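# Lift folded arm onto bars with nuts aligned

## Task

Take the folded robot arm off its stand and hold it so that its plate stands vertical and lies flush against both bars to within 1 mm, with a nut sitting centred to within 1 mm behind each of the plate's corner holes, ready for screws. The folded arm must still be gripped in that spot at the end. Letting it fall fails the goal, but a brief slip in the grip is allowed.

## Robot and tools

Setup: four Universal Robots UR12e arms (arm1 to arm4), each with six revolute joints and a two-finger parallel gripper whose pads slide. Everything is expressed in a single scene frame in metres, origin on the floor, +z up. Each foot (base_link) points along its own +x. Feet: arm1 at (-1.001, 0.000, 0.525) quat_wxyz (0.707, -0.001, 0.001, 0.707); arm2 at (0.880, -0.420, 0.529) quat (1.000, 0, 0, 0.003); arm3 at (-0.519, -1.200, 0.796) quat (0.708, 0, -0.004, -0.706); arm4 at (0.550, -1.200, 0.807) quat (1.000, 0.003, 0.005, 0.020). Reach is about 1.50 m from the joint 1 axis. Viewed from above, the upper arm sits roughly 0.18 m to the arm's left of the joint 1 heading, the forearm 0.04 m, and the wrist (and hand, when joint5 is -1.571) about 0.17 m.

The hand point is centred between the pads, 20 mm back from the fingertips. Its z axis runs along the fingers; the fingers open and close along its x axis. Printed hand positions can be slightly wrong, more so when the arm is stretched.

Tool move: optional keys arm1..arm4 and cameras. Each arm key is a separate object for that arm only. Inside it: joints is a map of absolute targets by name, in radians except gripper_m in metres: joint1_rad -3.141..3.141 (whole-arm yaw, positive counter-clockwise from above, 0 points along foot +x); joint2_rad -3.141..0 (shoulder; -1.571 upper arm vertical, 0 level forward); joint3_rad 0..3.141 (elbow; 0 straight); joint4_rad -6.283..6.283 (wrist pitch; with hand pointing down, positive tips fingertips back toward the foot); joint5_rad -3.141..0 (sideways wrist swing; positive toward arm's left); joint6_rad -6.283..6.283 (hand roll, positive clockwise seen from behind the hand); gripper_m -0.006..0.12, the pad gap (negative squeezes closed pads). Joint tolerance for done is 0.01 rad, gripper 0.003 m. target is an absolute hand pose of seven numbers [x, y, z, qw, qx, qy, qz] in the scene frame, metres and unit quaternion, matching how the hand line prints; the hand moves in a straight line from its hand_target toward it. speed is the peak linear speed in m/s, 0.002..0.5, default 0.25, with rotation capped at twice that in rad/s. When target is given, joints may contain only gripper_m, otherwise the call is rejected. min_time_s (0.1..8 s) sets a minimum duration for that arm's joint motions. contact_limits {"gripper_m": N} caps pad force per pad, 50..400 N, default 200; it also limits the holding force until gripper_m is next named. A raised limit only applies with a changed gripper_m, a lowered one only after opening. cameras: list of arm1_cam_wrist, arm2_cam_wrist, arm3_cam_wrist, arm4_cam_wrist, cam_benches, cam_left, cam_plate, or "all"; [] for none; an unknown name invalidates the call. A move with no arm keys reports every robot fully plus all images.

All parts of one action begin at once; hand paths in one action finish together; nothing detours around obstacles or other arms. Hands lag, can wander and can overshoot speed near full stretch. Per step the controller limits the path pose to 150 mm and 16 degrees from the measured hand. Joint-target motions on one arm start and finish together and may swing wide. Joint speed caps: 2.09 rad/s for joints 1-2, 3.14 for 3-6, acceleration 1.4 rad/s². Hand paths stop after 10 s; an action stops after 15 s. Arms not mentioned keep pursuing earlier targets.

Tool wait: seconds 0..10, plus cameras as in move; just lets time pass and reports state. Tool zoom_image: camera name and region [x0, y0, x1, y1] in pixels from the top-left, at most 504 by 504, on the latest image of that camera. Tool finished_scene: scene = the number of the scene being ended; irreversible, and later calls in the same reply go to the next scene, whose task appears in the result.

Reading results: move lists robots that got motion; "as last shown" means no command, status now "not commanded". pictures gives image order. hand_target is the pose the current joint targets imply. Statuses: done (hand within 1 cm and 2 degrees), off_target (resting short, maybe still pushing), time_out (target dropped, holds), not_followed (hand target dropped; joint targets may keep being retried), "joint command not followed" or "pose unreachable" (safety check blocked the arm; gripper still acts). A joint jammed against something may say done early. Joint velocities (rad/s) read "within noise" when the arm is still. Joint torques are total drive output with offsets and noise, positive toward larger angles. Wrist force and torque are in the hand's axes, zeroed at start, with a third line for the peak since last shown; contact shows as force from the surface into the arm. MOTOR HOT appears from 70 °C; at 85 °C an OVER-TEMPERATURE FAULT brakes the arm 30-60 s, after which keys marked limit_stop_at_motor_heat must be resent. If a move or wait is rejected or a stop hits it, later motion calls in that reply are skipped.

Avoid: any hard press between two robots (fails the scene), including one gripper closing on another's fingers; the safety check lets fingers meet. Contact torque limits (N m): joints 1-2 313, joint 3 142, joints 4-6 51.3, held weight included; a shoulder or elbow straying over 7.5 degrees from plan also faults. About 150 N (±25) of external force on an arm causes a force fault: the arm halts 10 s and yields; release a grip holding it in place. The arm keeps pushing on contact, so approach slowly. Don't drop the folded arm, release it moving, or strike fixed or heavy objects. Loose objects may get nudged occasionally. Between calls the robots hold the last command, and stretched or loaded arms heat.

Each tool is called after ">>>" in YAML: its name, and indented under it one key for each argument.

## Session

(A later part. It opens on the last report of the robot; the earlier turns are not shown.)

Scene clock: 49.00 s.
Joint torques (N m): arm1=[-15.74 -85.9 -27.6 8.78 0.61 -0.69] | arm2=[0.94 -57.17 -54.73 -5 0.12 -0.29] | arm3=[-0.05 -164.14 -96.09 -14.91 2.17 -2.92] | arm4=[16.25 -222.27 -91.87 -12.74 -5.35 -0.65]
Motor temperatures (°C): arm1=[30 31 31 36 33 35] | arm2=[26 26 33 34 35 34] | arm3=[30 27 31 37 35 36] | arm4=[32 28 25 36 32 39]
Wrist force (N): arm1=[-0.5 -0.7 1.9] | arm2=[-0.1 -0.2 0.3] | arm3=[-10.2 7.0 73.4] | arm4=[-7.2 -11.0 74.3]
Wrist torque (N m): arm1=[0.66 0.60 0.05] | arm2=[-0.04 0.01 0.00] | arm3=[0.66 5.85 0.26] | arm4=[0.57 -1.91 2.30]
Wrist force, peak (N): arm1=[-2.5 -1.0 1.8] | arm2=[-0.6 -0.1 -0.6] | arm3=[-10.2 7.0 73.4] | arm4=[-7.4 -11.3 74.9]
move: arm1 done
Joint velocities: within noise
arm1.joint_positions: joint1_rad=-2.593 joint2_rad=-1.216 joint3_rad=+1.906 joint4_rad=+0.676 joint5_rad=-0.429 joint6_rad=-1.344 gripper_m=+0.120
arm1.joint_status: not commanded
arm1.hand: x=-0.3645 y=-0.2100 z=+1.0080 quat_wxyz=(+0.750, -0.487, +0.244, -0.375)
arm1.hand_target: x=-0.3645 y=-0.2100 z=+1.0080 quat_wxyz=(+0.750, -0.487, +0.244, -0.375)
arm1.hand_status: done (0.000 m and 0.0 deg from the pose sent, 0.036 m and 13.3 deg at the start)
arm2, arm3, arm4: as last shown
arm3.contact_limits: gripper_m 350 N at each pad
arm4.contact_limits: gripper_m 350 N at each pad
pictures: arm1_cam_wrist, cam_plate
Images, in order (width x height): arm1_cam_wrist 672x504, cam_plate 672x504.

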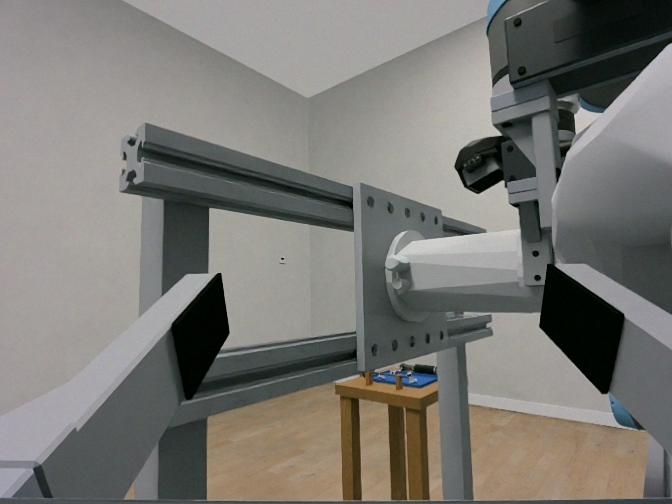

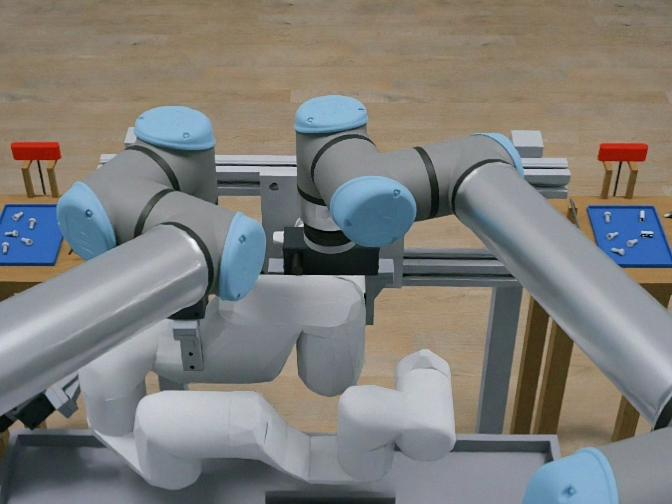

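>>> move:
  arm4: {"target":[0.0065,-0.1885,1.044,0,1,0,0],"speed":0.02}
  arm3: {"target":[-0.1755,-0.277,1.081,0,0.7071,0.7071,0],"speed":0.02}

>>> move:
  arm4: {"target":[0.0065,-0.187,1.044,0,1,0,0],"speed":0.006}
  arm3: {"target":[-0.1755,-0.2755,1.081,0,0.7071,0.7071,0],"speed":0.006}
  cameras: ["cam_plate","arm1_cam_wrist"]

>>> zoom_image:
  camera: "cam_plate"
  region: [238, 160, 298, 205]

>>> zoom_image:
  camera: "arm1_cam_wrist"
  region: [335, 180, 395, 240]

>>> zoom_image:
  camera: "arm1_cam_wrist"
  region: [335, 325, 395, 385]

Scene clock: 52.63 s.
Joint torques (N m): arm1=[-14.49 -83.67 -26.36 8.46 0.32 2.64] | arm2=[-0.02 -56.49 -55.4 -4.81 0.26 -0.15] | arm3=[4.98 -148.46 -99.34 -12.12 0.53 -1.59] | arm4=[9.12 -188.82 -95.1 -10.69 -1.93 -1.82]
Motor temperatures (°C): arm1=[30 31 31 36 33 35] | arm2=[26 26 33 34 35 34] | arm3=[30 27 32 37 35 36] | arm4=[32 28 25 36 32 39]
Wrist force (N): arm1=[-0.5 -1.2 2.2] | arm2=[-0.2 0.2 0.1] | arm3=[-11.9 6.6 70.6] | arm4=[-7.2 -13.1 76.2]
Wrist torque (N m): arm1=[0.59 0.59 0.05] | arm2=[0.04 0.02 0.00] | arm3=[0.60 5.99 0.33] | arm4=[0.50 -1.46 2.50]
Wrist force, peak (N): arm1=[-0.3 -1.1 2.5] | arm2=[-0.6 0.6 -0.3] | arm3=[-10.2 7.0 73.5] | arm4=[-7.2 -14.4 78.5]
move: arm3 done; arm4 done
Joint velocities: within noise
arm1: as last shown
arm1.joint_positions: joint1_rad=-2.593 joint2_rad=-1.217 joint3_rad=+1.906 joint4_rad=+0.676 joint5_rad=-0.429 joint6_rad=-1.344 gripper_m=+0.120
arm2.joint_positions: joint1_rad=+0.000 joint2_rad=-1.570 joint3_rad=+1.570 joint4_rad=-1.570 joint5_rad=-1.571 joint6_rad=+0.000 gripper_m=+0.119
arm2.joint_status: not commanded
arm2.hand: x=+1.5700 y=-0.2416 z=+1.0393 quat_wxyz=(+0.000, -0.705, -0.709, +0.000)
arm2.hand_target: x=+1.5700 y=-0.2416 z=+1.0393 quat_wxyz=(+0.000, -0.705, -0.709, +0.000)
arm2.hand_status: not commanded
arm3.joint_positions: joint1_rad=+2.600 joint2_rad=-1.068 joint3_rad=+1.326 joint4_rad=-1.830 joint5_rad=-1.562 joint6_rad=+1.032 gripper_m=+0.080
arm3.joint_status: not commanded
arm3.contact_limits: gripper_m 350 N at each pad
arm3.hand: x=-0.1755 y=-0.2770 z=+1.0810 quat_wxyz=(+0.000, -0.707, -0.707, +0.000)
arm3.hand_target: x=-0.1755 y=-0.2770 z=+1.0810 quat_wxyz=(+0.000, -0.707, -0.707, +0.000)
arm3.hand_status: done (0.000 m and 0.0 deg from the pose sent, 0.002 m and 0.0 deg at the start)
arm4.joint_positions: joint1_rad=+1.874 joint2_rad=-0.736 joint3_rad=+0.878 joint4_rad=-1.704 joint5_rad=-1.578 joint6_rad=+3.485 gripper_m=+0.090
arm4.joint_status: not commanded
arm4.contact_limits: gripper_m 350 N at each pad
arm4.hand: x=+0.0065 y=-0.1885 z=+1.0440 quat_wxyz=(+0.000, -1.000, +0.000, +0.000)
arm4.hand_target: x=+0.0065 y=-0.1885 z=+1.0440 quat_wxyz=(+0.000, -1.000, +0.000, +0.000)
arm4.hand_status: done (0.000 m and 0.0 deg from the pose sent, 0.002 m and 0.0 deg at the start)
pictures: none

Scene clock: 53.60 s.
Joint torques (N m): arm1=[-13.54 -83.82 -26.12 8.7 0.63 2.9] | arm2=[1.3 -58.19 -55.33 -4.96 0.31 -0.2] | arm3=[22.3 -139.95 -117.68 -21.53 0.2 2.68] | arm4=[-8.51 -199.17 -118.18 -18.53 0.25 -3.4]
Motor temperatures (°C): arm1=[30 31 31 36 33 35] | arm2=[26 26 33 34 35 34] | arm3=[30 27 32 37 35 36] | arm4=[32 28 25 36 32 39]
Wrist force (N): arm1=[-0.8 -1.1 2.2] | arm2=[0.2 -0.1 0.2] | arm3=[-32.3 0.8 61.6] | arm4=[-1.4 6.9 77.9]
Wrist torque (N m): arm1=[0.60 0.65 0.05] | arm2=[-0.01 -0.04 0.01] | arm3=[0.60 3.40 0.29] | arm4=[0.28 -0.78 1.81]
Wrist force, peak (N): arm1=[-0.9 -0.8 2.3] | arm2=[-0.8 -0.3 0.2] | arm3=[-10.2 4.8 71.6] | arm4=[-2.7 -13.6 77.5]
move: arm3 done; arm4 done
Joint velocities: within noise
arm1, arm2: as last shown
arm3.joint_positions: joint1_rad=+2.601 joint2_rad=-1.066 joint3_rad=+1.322 joint4_rad=-1.829 joint5_rad=-1.562 joint6_rad=+1.032 gripper_m=+0.080
arm3.joint_status: not commanded
arm3.contact_limits: gripper_m 350 N at each pad
arm3.hand: x=-0.1755 y=-0.2755 z=+1.0810 quat_wxyz=(+0.000, -0.707, -0.707, +0.000)
arm3.hand_target: x=-0.1755 y=-0.2755 z=+1.0810 quat_wxyz=(+0.000, -0.707, -0.707, +0.000)
arm3.hand_status: done (0.000 m and 0.0 deg from the pose sent, 0.002 m and 0.0 deg at the start)
arm4.joint_positions: joint1_rad=+1.874 joint2_rad=-0.733 joint3_rad=+0.873 joint4_rad=-1.702 joint5_rad=-1.578 joint6_rad=+3.485 gripper_m=+0.090
arm4.joint_status: not commanded
arm4.contact_limits: gripper_m 350 N at each pad
arm4.hand: x=+0.0065 y=-0.1870 z=+1.0439 quat_wxyz=(+0.000, -1.000, +0.000, +0.000)
arm4.hand_target: x=+0.0065 y=-0.1870 z=+1.0440 quat_wxyz=(+0.000, -1.000, +0.000, +0.000)
arm4.hand_status: done (0.000 m and 0.0 deg from the pose sent, 0.002 m and 0.0 deg at the start)
pictures: arm1_cam_wrist, cam_plate
Images, in order (width x height): arm1_cam_wrist 672x504, cam_plate 672x504.

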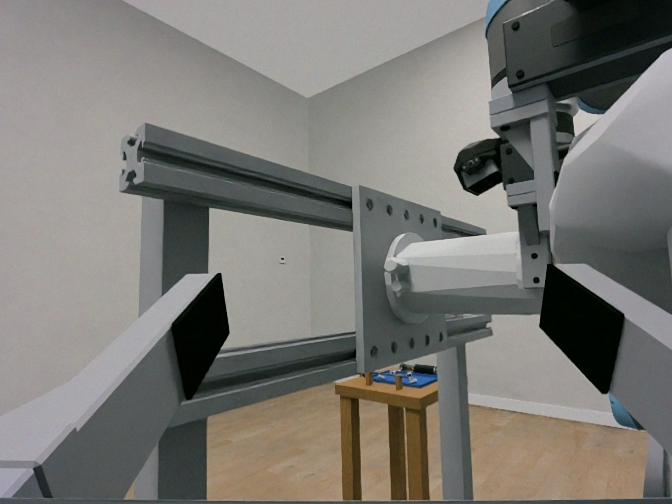

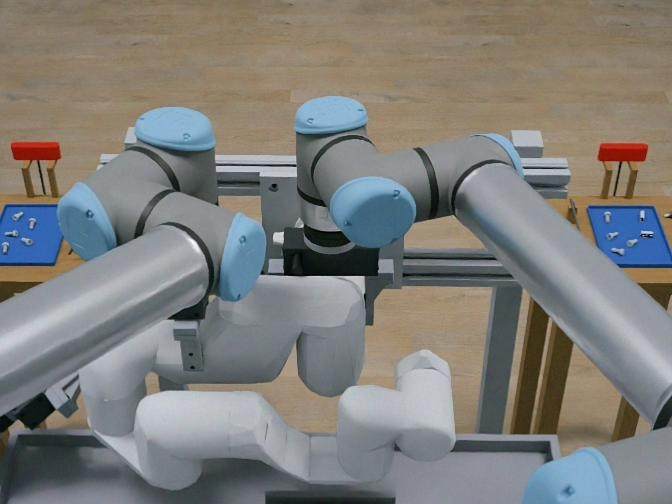

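Scaled by 8.400 from the camera's image (finer frame: 960x720).

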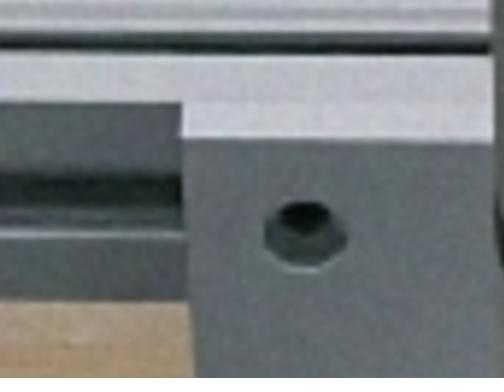

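Scaled by 8.400 from the camera's image (finer frame: 960x720).

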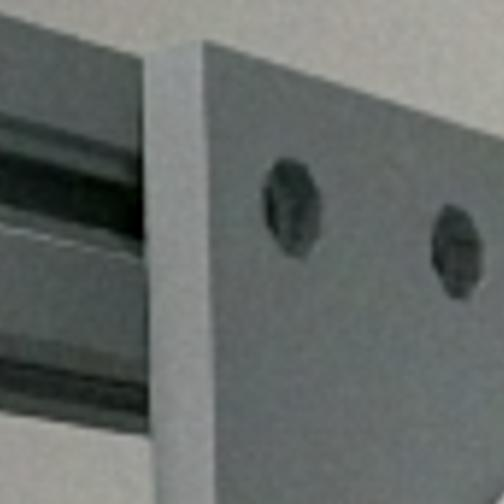

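Scaled by 8.400 from the camera's image (finer frame: 960x720).

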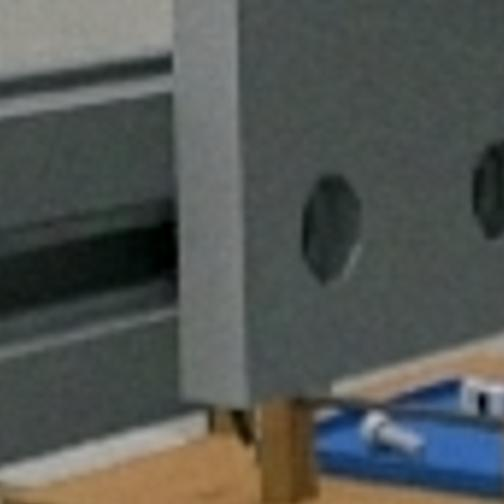

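>>> zoom_image:
  camera: "cam_plate"
  region: [262, 178, 286, 198]

>>> zoom_image:
  camera: "arm1_cam_wrist"
  region: [360, 194, 380, 214]

>>> zoom_image:
  camera: "arm1_cam_wrist"
  region: [364, 342, 384, 362]

>>> zoom_image:
  camera: "arm1_cam_wrist"
  region: [425, 205, 455, 235]

>>> zoom_image:
  camera: "cam_plate"
  region: [370, 250, 420, 290]

Scaled by 21.000 from the camera's image (finer frame: 960x720).

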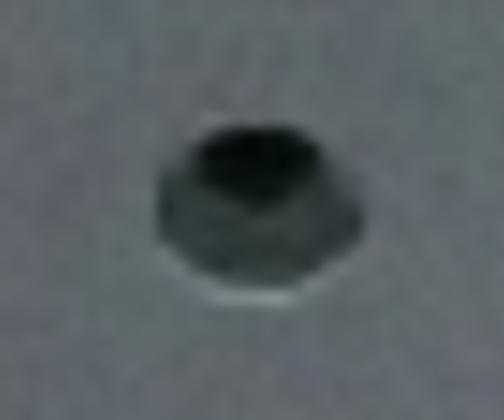

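Scaled by 25.200 from the camera's image (finer frame: 960x720).

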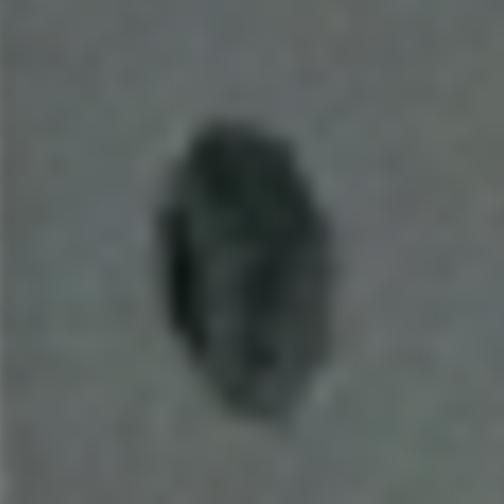

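Scaled by 25.200 from the camera's image (finer frame: 960x720).

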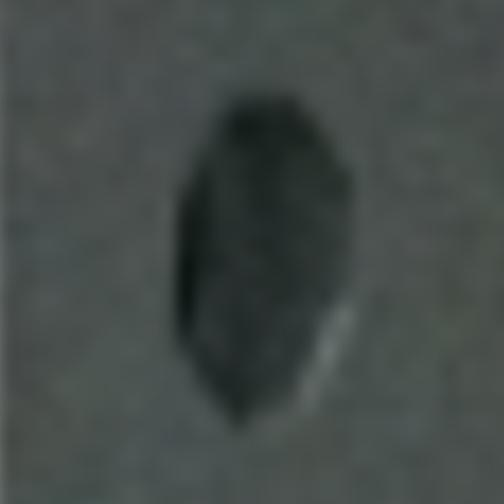

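Scaled by 16.800 from the camera's image (finer frame: 960x720).

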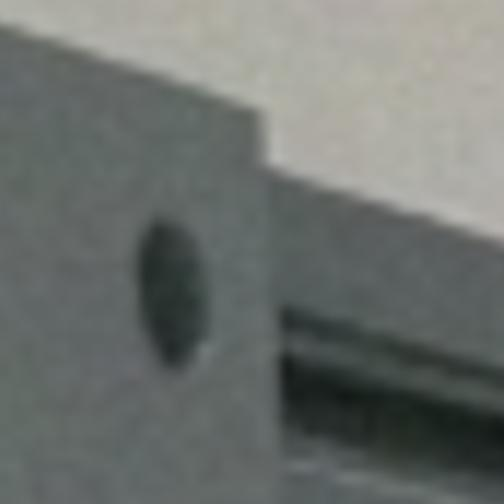

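Scaled by 10.080 from the camera's image (finer frame: 960x720).

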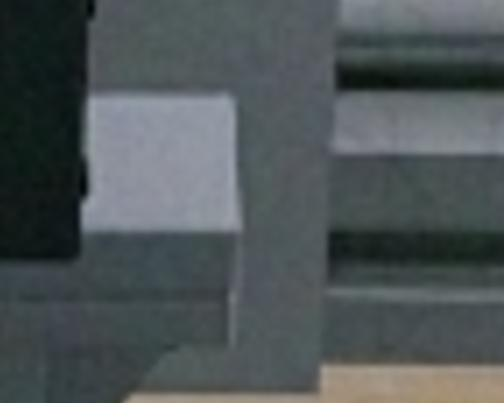

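>>> move:
  arm4: {"target":[0.0065,-0.1883,1.0432,0,1,0,0],"speed":0.02}
  arm3: {"target":[-0.1755,-0.2768,1.0802,0,0.7071,0.7071,0],"speed":0.02}

>>> move:
  arm4: {"target":[0.0065,-0.1868,1.0431,0,1,0,0],"speed":0.006}
  arm3: {"target":[-0.1755,-0.2753,1.0801,0,0.7071,0.7071,0],"speed":0.006}
  cameras: ["cam_plate","arm1_cam_wrist"]

>>> zoom_image:
  camera: "arm1_cam_wrist"
  region: [335, 180, 395, 240]

>>> zoom_image:
  camera: "arm1_cam_wrist"
  region: [335, 325, 395, 385]

>>> zoom_image:
  camera: "arm1_cam_wrist"
  region: [425, 205, 455, 235]

>>> zoom_image:
  camera: "cam_plate"
  region: [238, 160, 298, 205]

>>> zoom_image:
  camera: "cam_plate"
  region: [370, 250, 420, 290]

Scene clock: 59.60 s.
Joint torques (N m): arm1=[-13.19 -84.73 -26.68 8.59 0.67 2.61] | arm2=[0.61 -57.12 -55.06 -4.97 0.37 -0.38] | arm3=[1.42 -167.84 -102.41 -11.02 -1.45 -3.36] | arm4=[12.89 -214.71 -95.02 -9.54 -2.22 -1.2]
Motor temperatures (°C): arm1=[30 31 31 36 33 35] | arm2=[26 26 33 34 35 34] | arm3=[30 27 32 37 35 36] | arm4=[32 28 25 36 32 39]
Wrist force (N): arm1=[-0.6 -1.1 1.8] | arm2=[-0.2 0.0 -0.2] | arm3=[-10.5 8.1 72.6] | arm4=[-8.6 -11.4 75.1]
Wrist torque (N m): arm1=[0.59 0.62 0.05] | arm2=[0.00 0.03 0.01] | arm3=[0.61 5.94 0.32] | arm4=[0.53 -1.67 2.42]
Wrist force, peak (N): arm1=[-0.6 -1.3 2.3] | arm2=[-0.4 0.7 0.5] | arm3=[-10.5 8.1 72.6] | arm4=[-9.9 -6.0 80.9]
move: arm3 done; arm4 done
Joint velocities: within noise
arm1, arm2: as last shown
arm3.joint_positions: joint1_rad=+2.600 joint2_rad=-1.067 joint3_rad=+1.326 joint4_rad=-1.831 joint5_rad=-1.562 joint6_rad=+1.032 gripper_m=+0.080
arm3.joint_status: not commanded
arm3.contact_limits: gripper_m 350 N at each pad
arm3.hand: x=-0.1755 y=-0.2768 z=+1.0802 quat_wxyz=(+0.000, -0.707, -0.707, +0.000)
arm3.hand_target: x=-0.1755 y=-0.2768 z=+1.0802 quat_wxyz=(+0.000, -0.707, -0.707, +0.000)
arm3.hand_status: done (0.000 m and 0.0 deg from the pose sent, 0.001 m and 0.0 deg at the start)
arm4.joint_positions: joint1_rad=+1.874 joint2_rad=-0.735 joint3_rad=+0.879 joint4_rad=-1.705 joint5_rad=-1.578 joint6_rad=+3.485 gripper_m=+0.090
arm4.joint_status: not commanded
arm4.contact_limits: gripper_m 350 N at each pad
arm4.hand: x=+0.0065 y=-0.1883 z=+1.0432 quat_wxyz=(+0.000, -1.000, +0.000, +0.000)
arm4.hand_target: x=+0.0065 y=-0.1883 z=+1.0432 quat_wxyz=(+0.000, -1.000, +0.000, +0.000)
arm4.hand_status: done (0.000 m and 0.0 deg from the pose sent, 0.001 m and 0.0 deg at the start)
pictures: none

Scene clock: 60.57 s.
Joint torques (N m): arm1=[-15.24 -85.35 -26.01 8.72 0.6 2.51] | arm2=[0.39 -57.58 -55.72 -5.04 0.38 -0.31] | arm3=[20.17 -137.04 -119.8 -23 4.69 3.11] | arm4=[-12.95 -197.59 -122.21 -21.26 -2.71 -3.74]
Motor temperatures (°C): arm1=[30 31 31 36 33 35] | arm2=[26 26 33 34 35 34] | arm3=[30 27 32 37 35 36] | arm4=[32 28 25 36 32 39]
Wrist force (N): arm1=[-0.5 -1.0 2.3] | arm2=[-0.4 -0.1 0.0] | arm3=[-37.1 -1.5 59.4] | arm4=[-0.4 12.8 78.3]
Wrist torque (N m): arm1=[0.61 0.60 0.06] | arm2=[-0.02 0.07 0.00] | arm3=[0.55 2.77 0.36] | arm4=[0.23 -0.55 1.75]
Wrist force, peak (N): arm1=[-0.5 -1.0 2.3] | arm2=[-0.3 0.6 0.3] | arm3=[-10.6 8.3 72.4] | arm4=[-0.5 13.1 78.9]
move: arm3 done; arm4 done
Joint velocities: within noise
arm1, arm2: as last shown
arm3.joint_positions: joint1_rad=+2.601 joint2_rad=-1.065 joint3_rad=+1.323 joint4_rad=-1.830 joint5_rad=-1.562 joint6_rad=+1.032 gripper_m=+0.080
arm3.joint_status: not commanded
arm3.contact_limits: gripper_m 350 N at each pad
arm3.hand: x=-0.1755 y=-0.2754 z=+1.0801 quat_wxyz=(+0.000, -0.707, -0.707, +0.000)
arm3.hand_target: x=-0.1755 y=-0.2753 z=+1.0801 quat_wxyz=(+0.000, -0.707, -0.707, +0.000)
arm3.hand_status: done (0.000 m and 0.0 deg from the pose sent, 0.001 m and 0.0 deg at the start)
arm4.joint_positions: joint1_rad=+1.873 joint2_rad=-0.732 joint3_rad=+0.874 joint4_rad=-1.703 joint5_rad=-1.578 joint6_rad=+3.485 gripper_m=+0.090
arm4.joint_status: not commanded
arm4.contact_limits: gripper_m 350 N at each pad
arm4.hand: x=+0.0065 y=-0.1869 z=+1.0430 quat_wxyz=(+0.000, -1.000, +0.000, +0.000)
arm4.hand_target: x=+0.0065 y=-0.1868 z=+1.0431 quat_wxyz=(+0.000, -1.000, +0.000, +0.000)
arm4.hand_status: done (0.000 m and 0.0 deg from the pose sent, 0.001 m and 0.0 deg at the start)
pictures: arm1_cam_wrist, cam_plate
Images, in order (width x height): arm1_cam_wrist 672x504, cam_plate 672x504.

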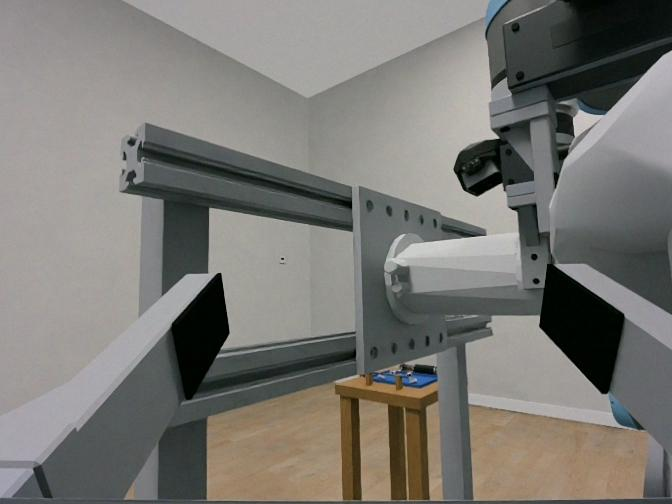

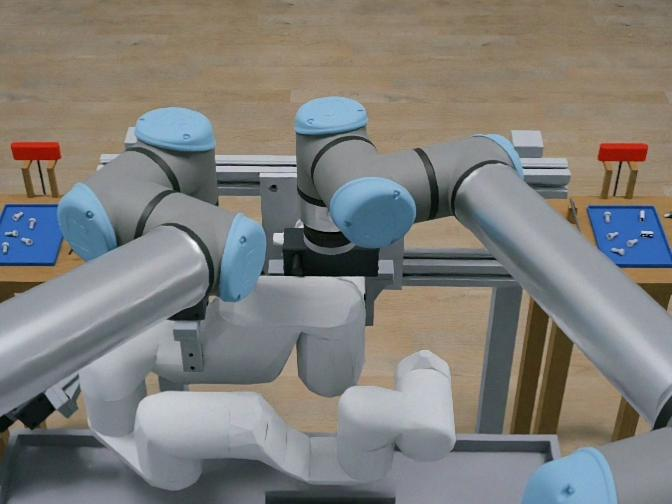

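Scaled by 8.400 from the camera's image (finer frame: 960x720).

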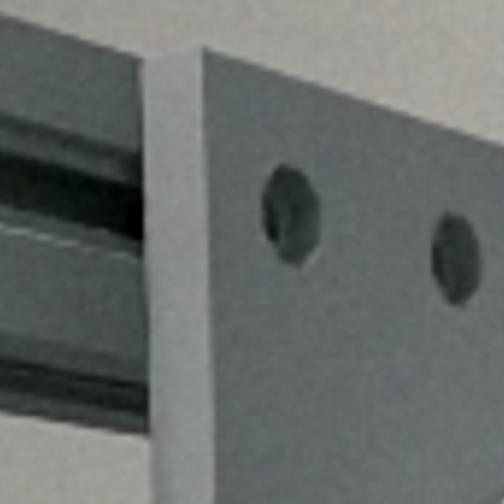

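Scaled by 8.400 from the camera's image (finer frame: 960x720).

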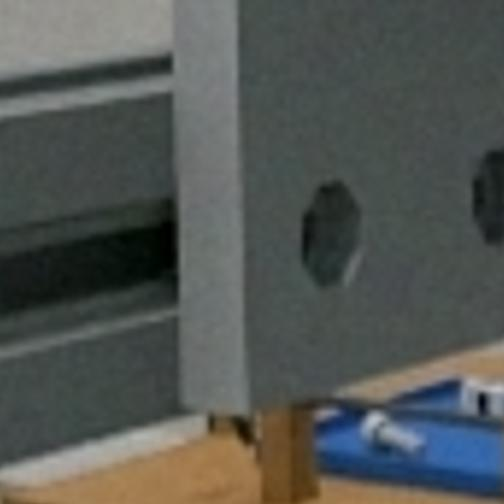

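Scaled by 16.800 from the camera's image (finer frame: 960x720).

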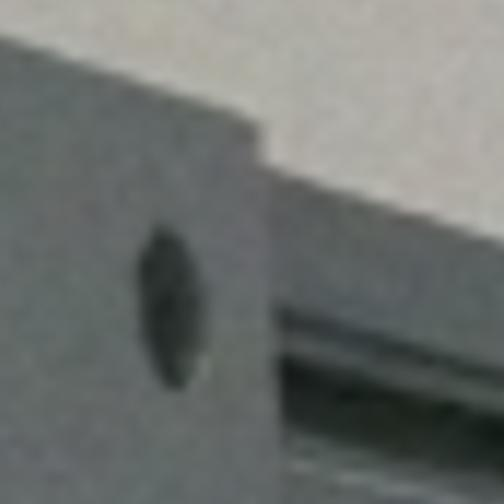

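Scaled by 8.400 from the camera's image (finer frame: 960x720).

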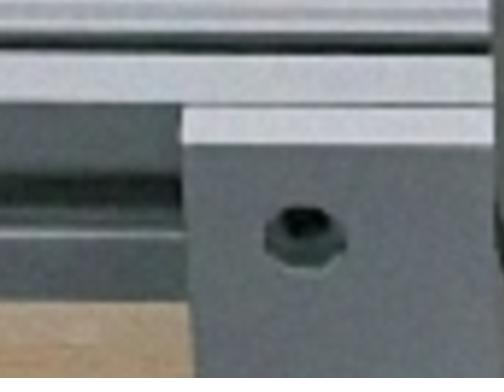

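Scaled by 10.080 from the camera's image (finer frame: 960x720).

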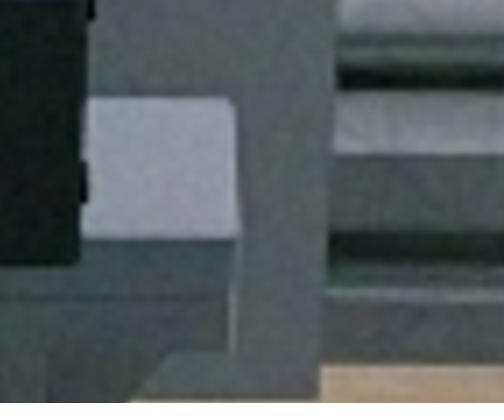

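>>> finished_scene:
  scene: 2

The scene is finished: the task was done.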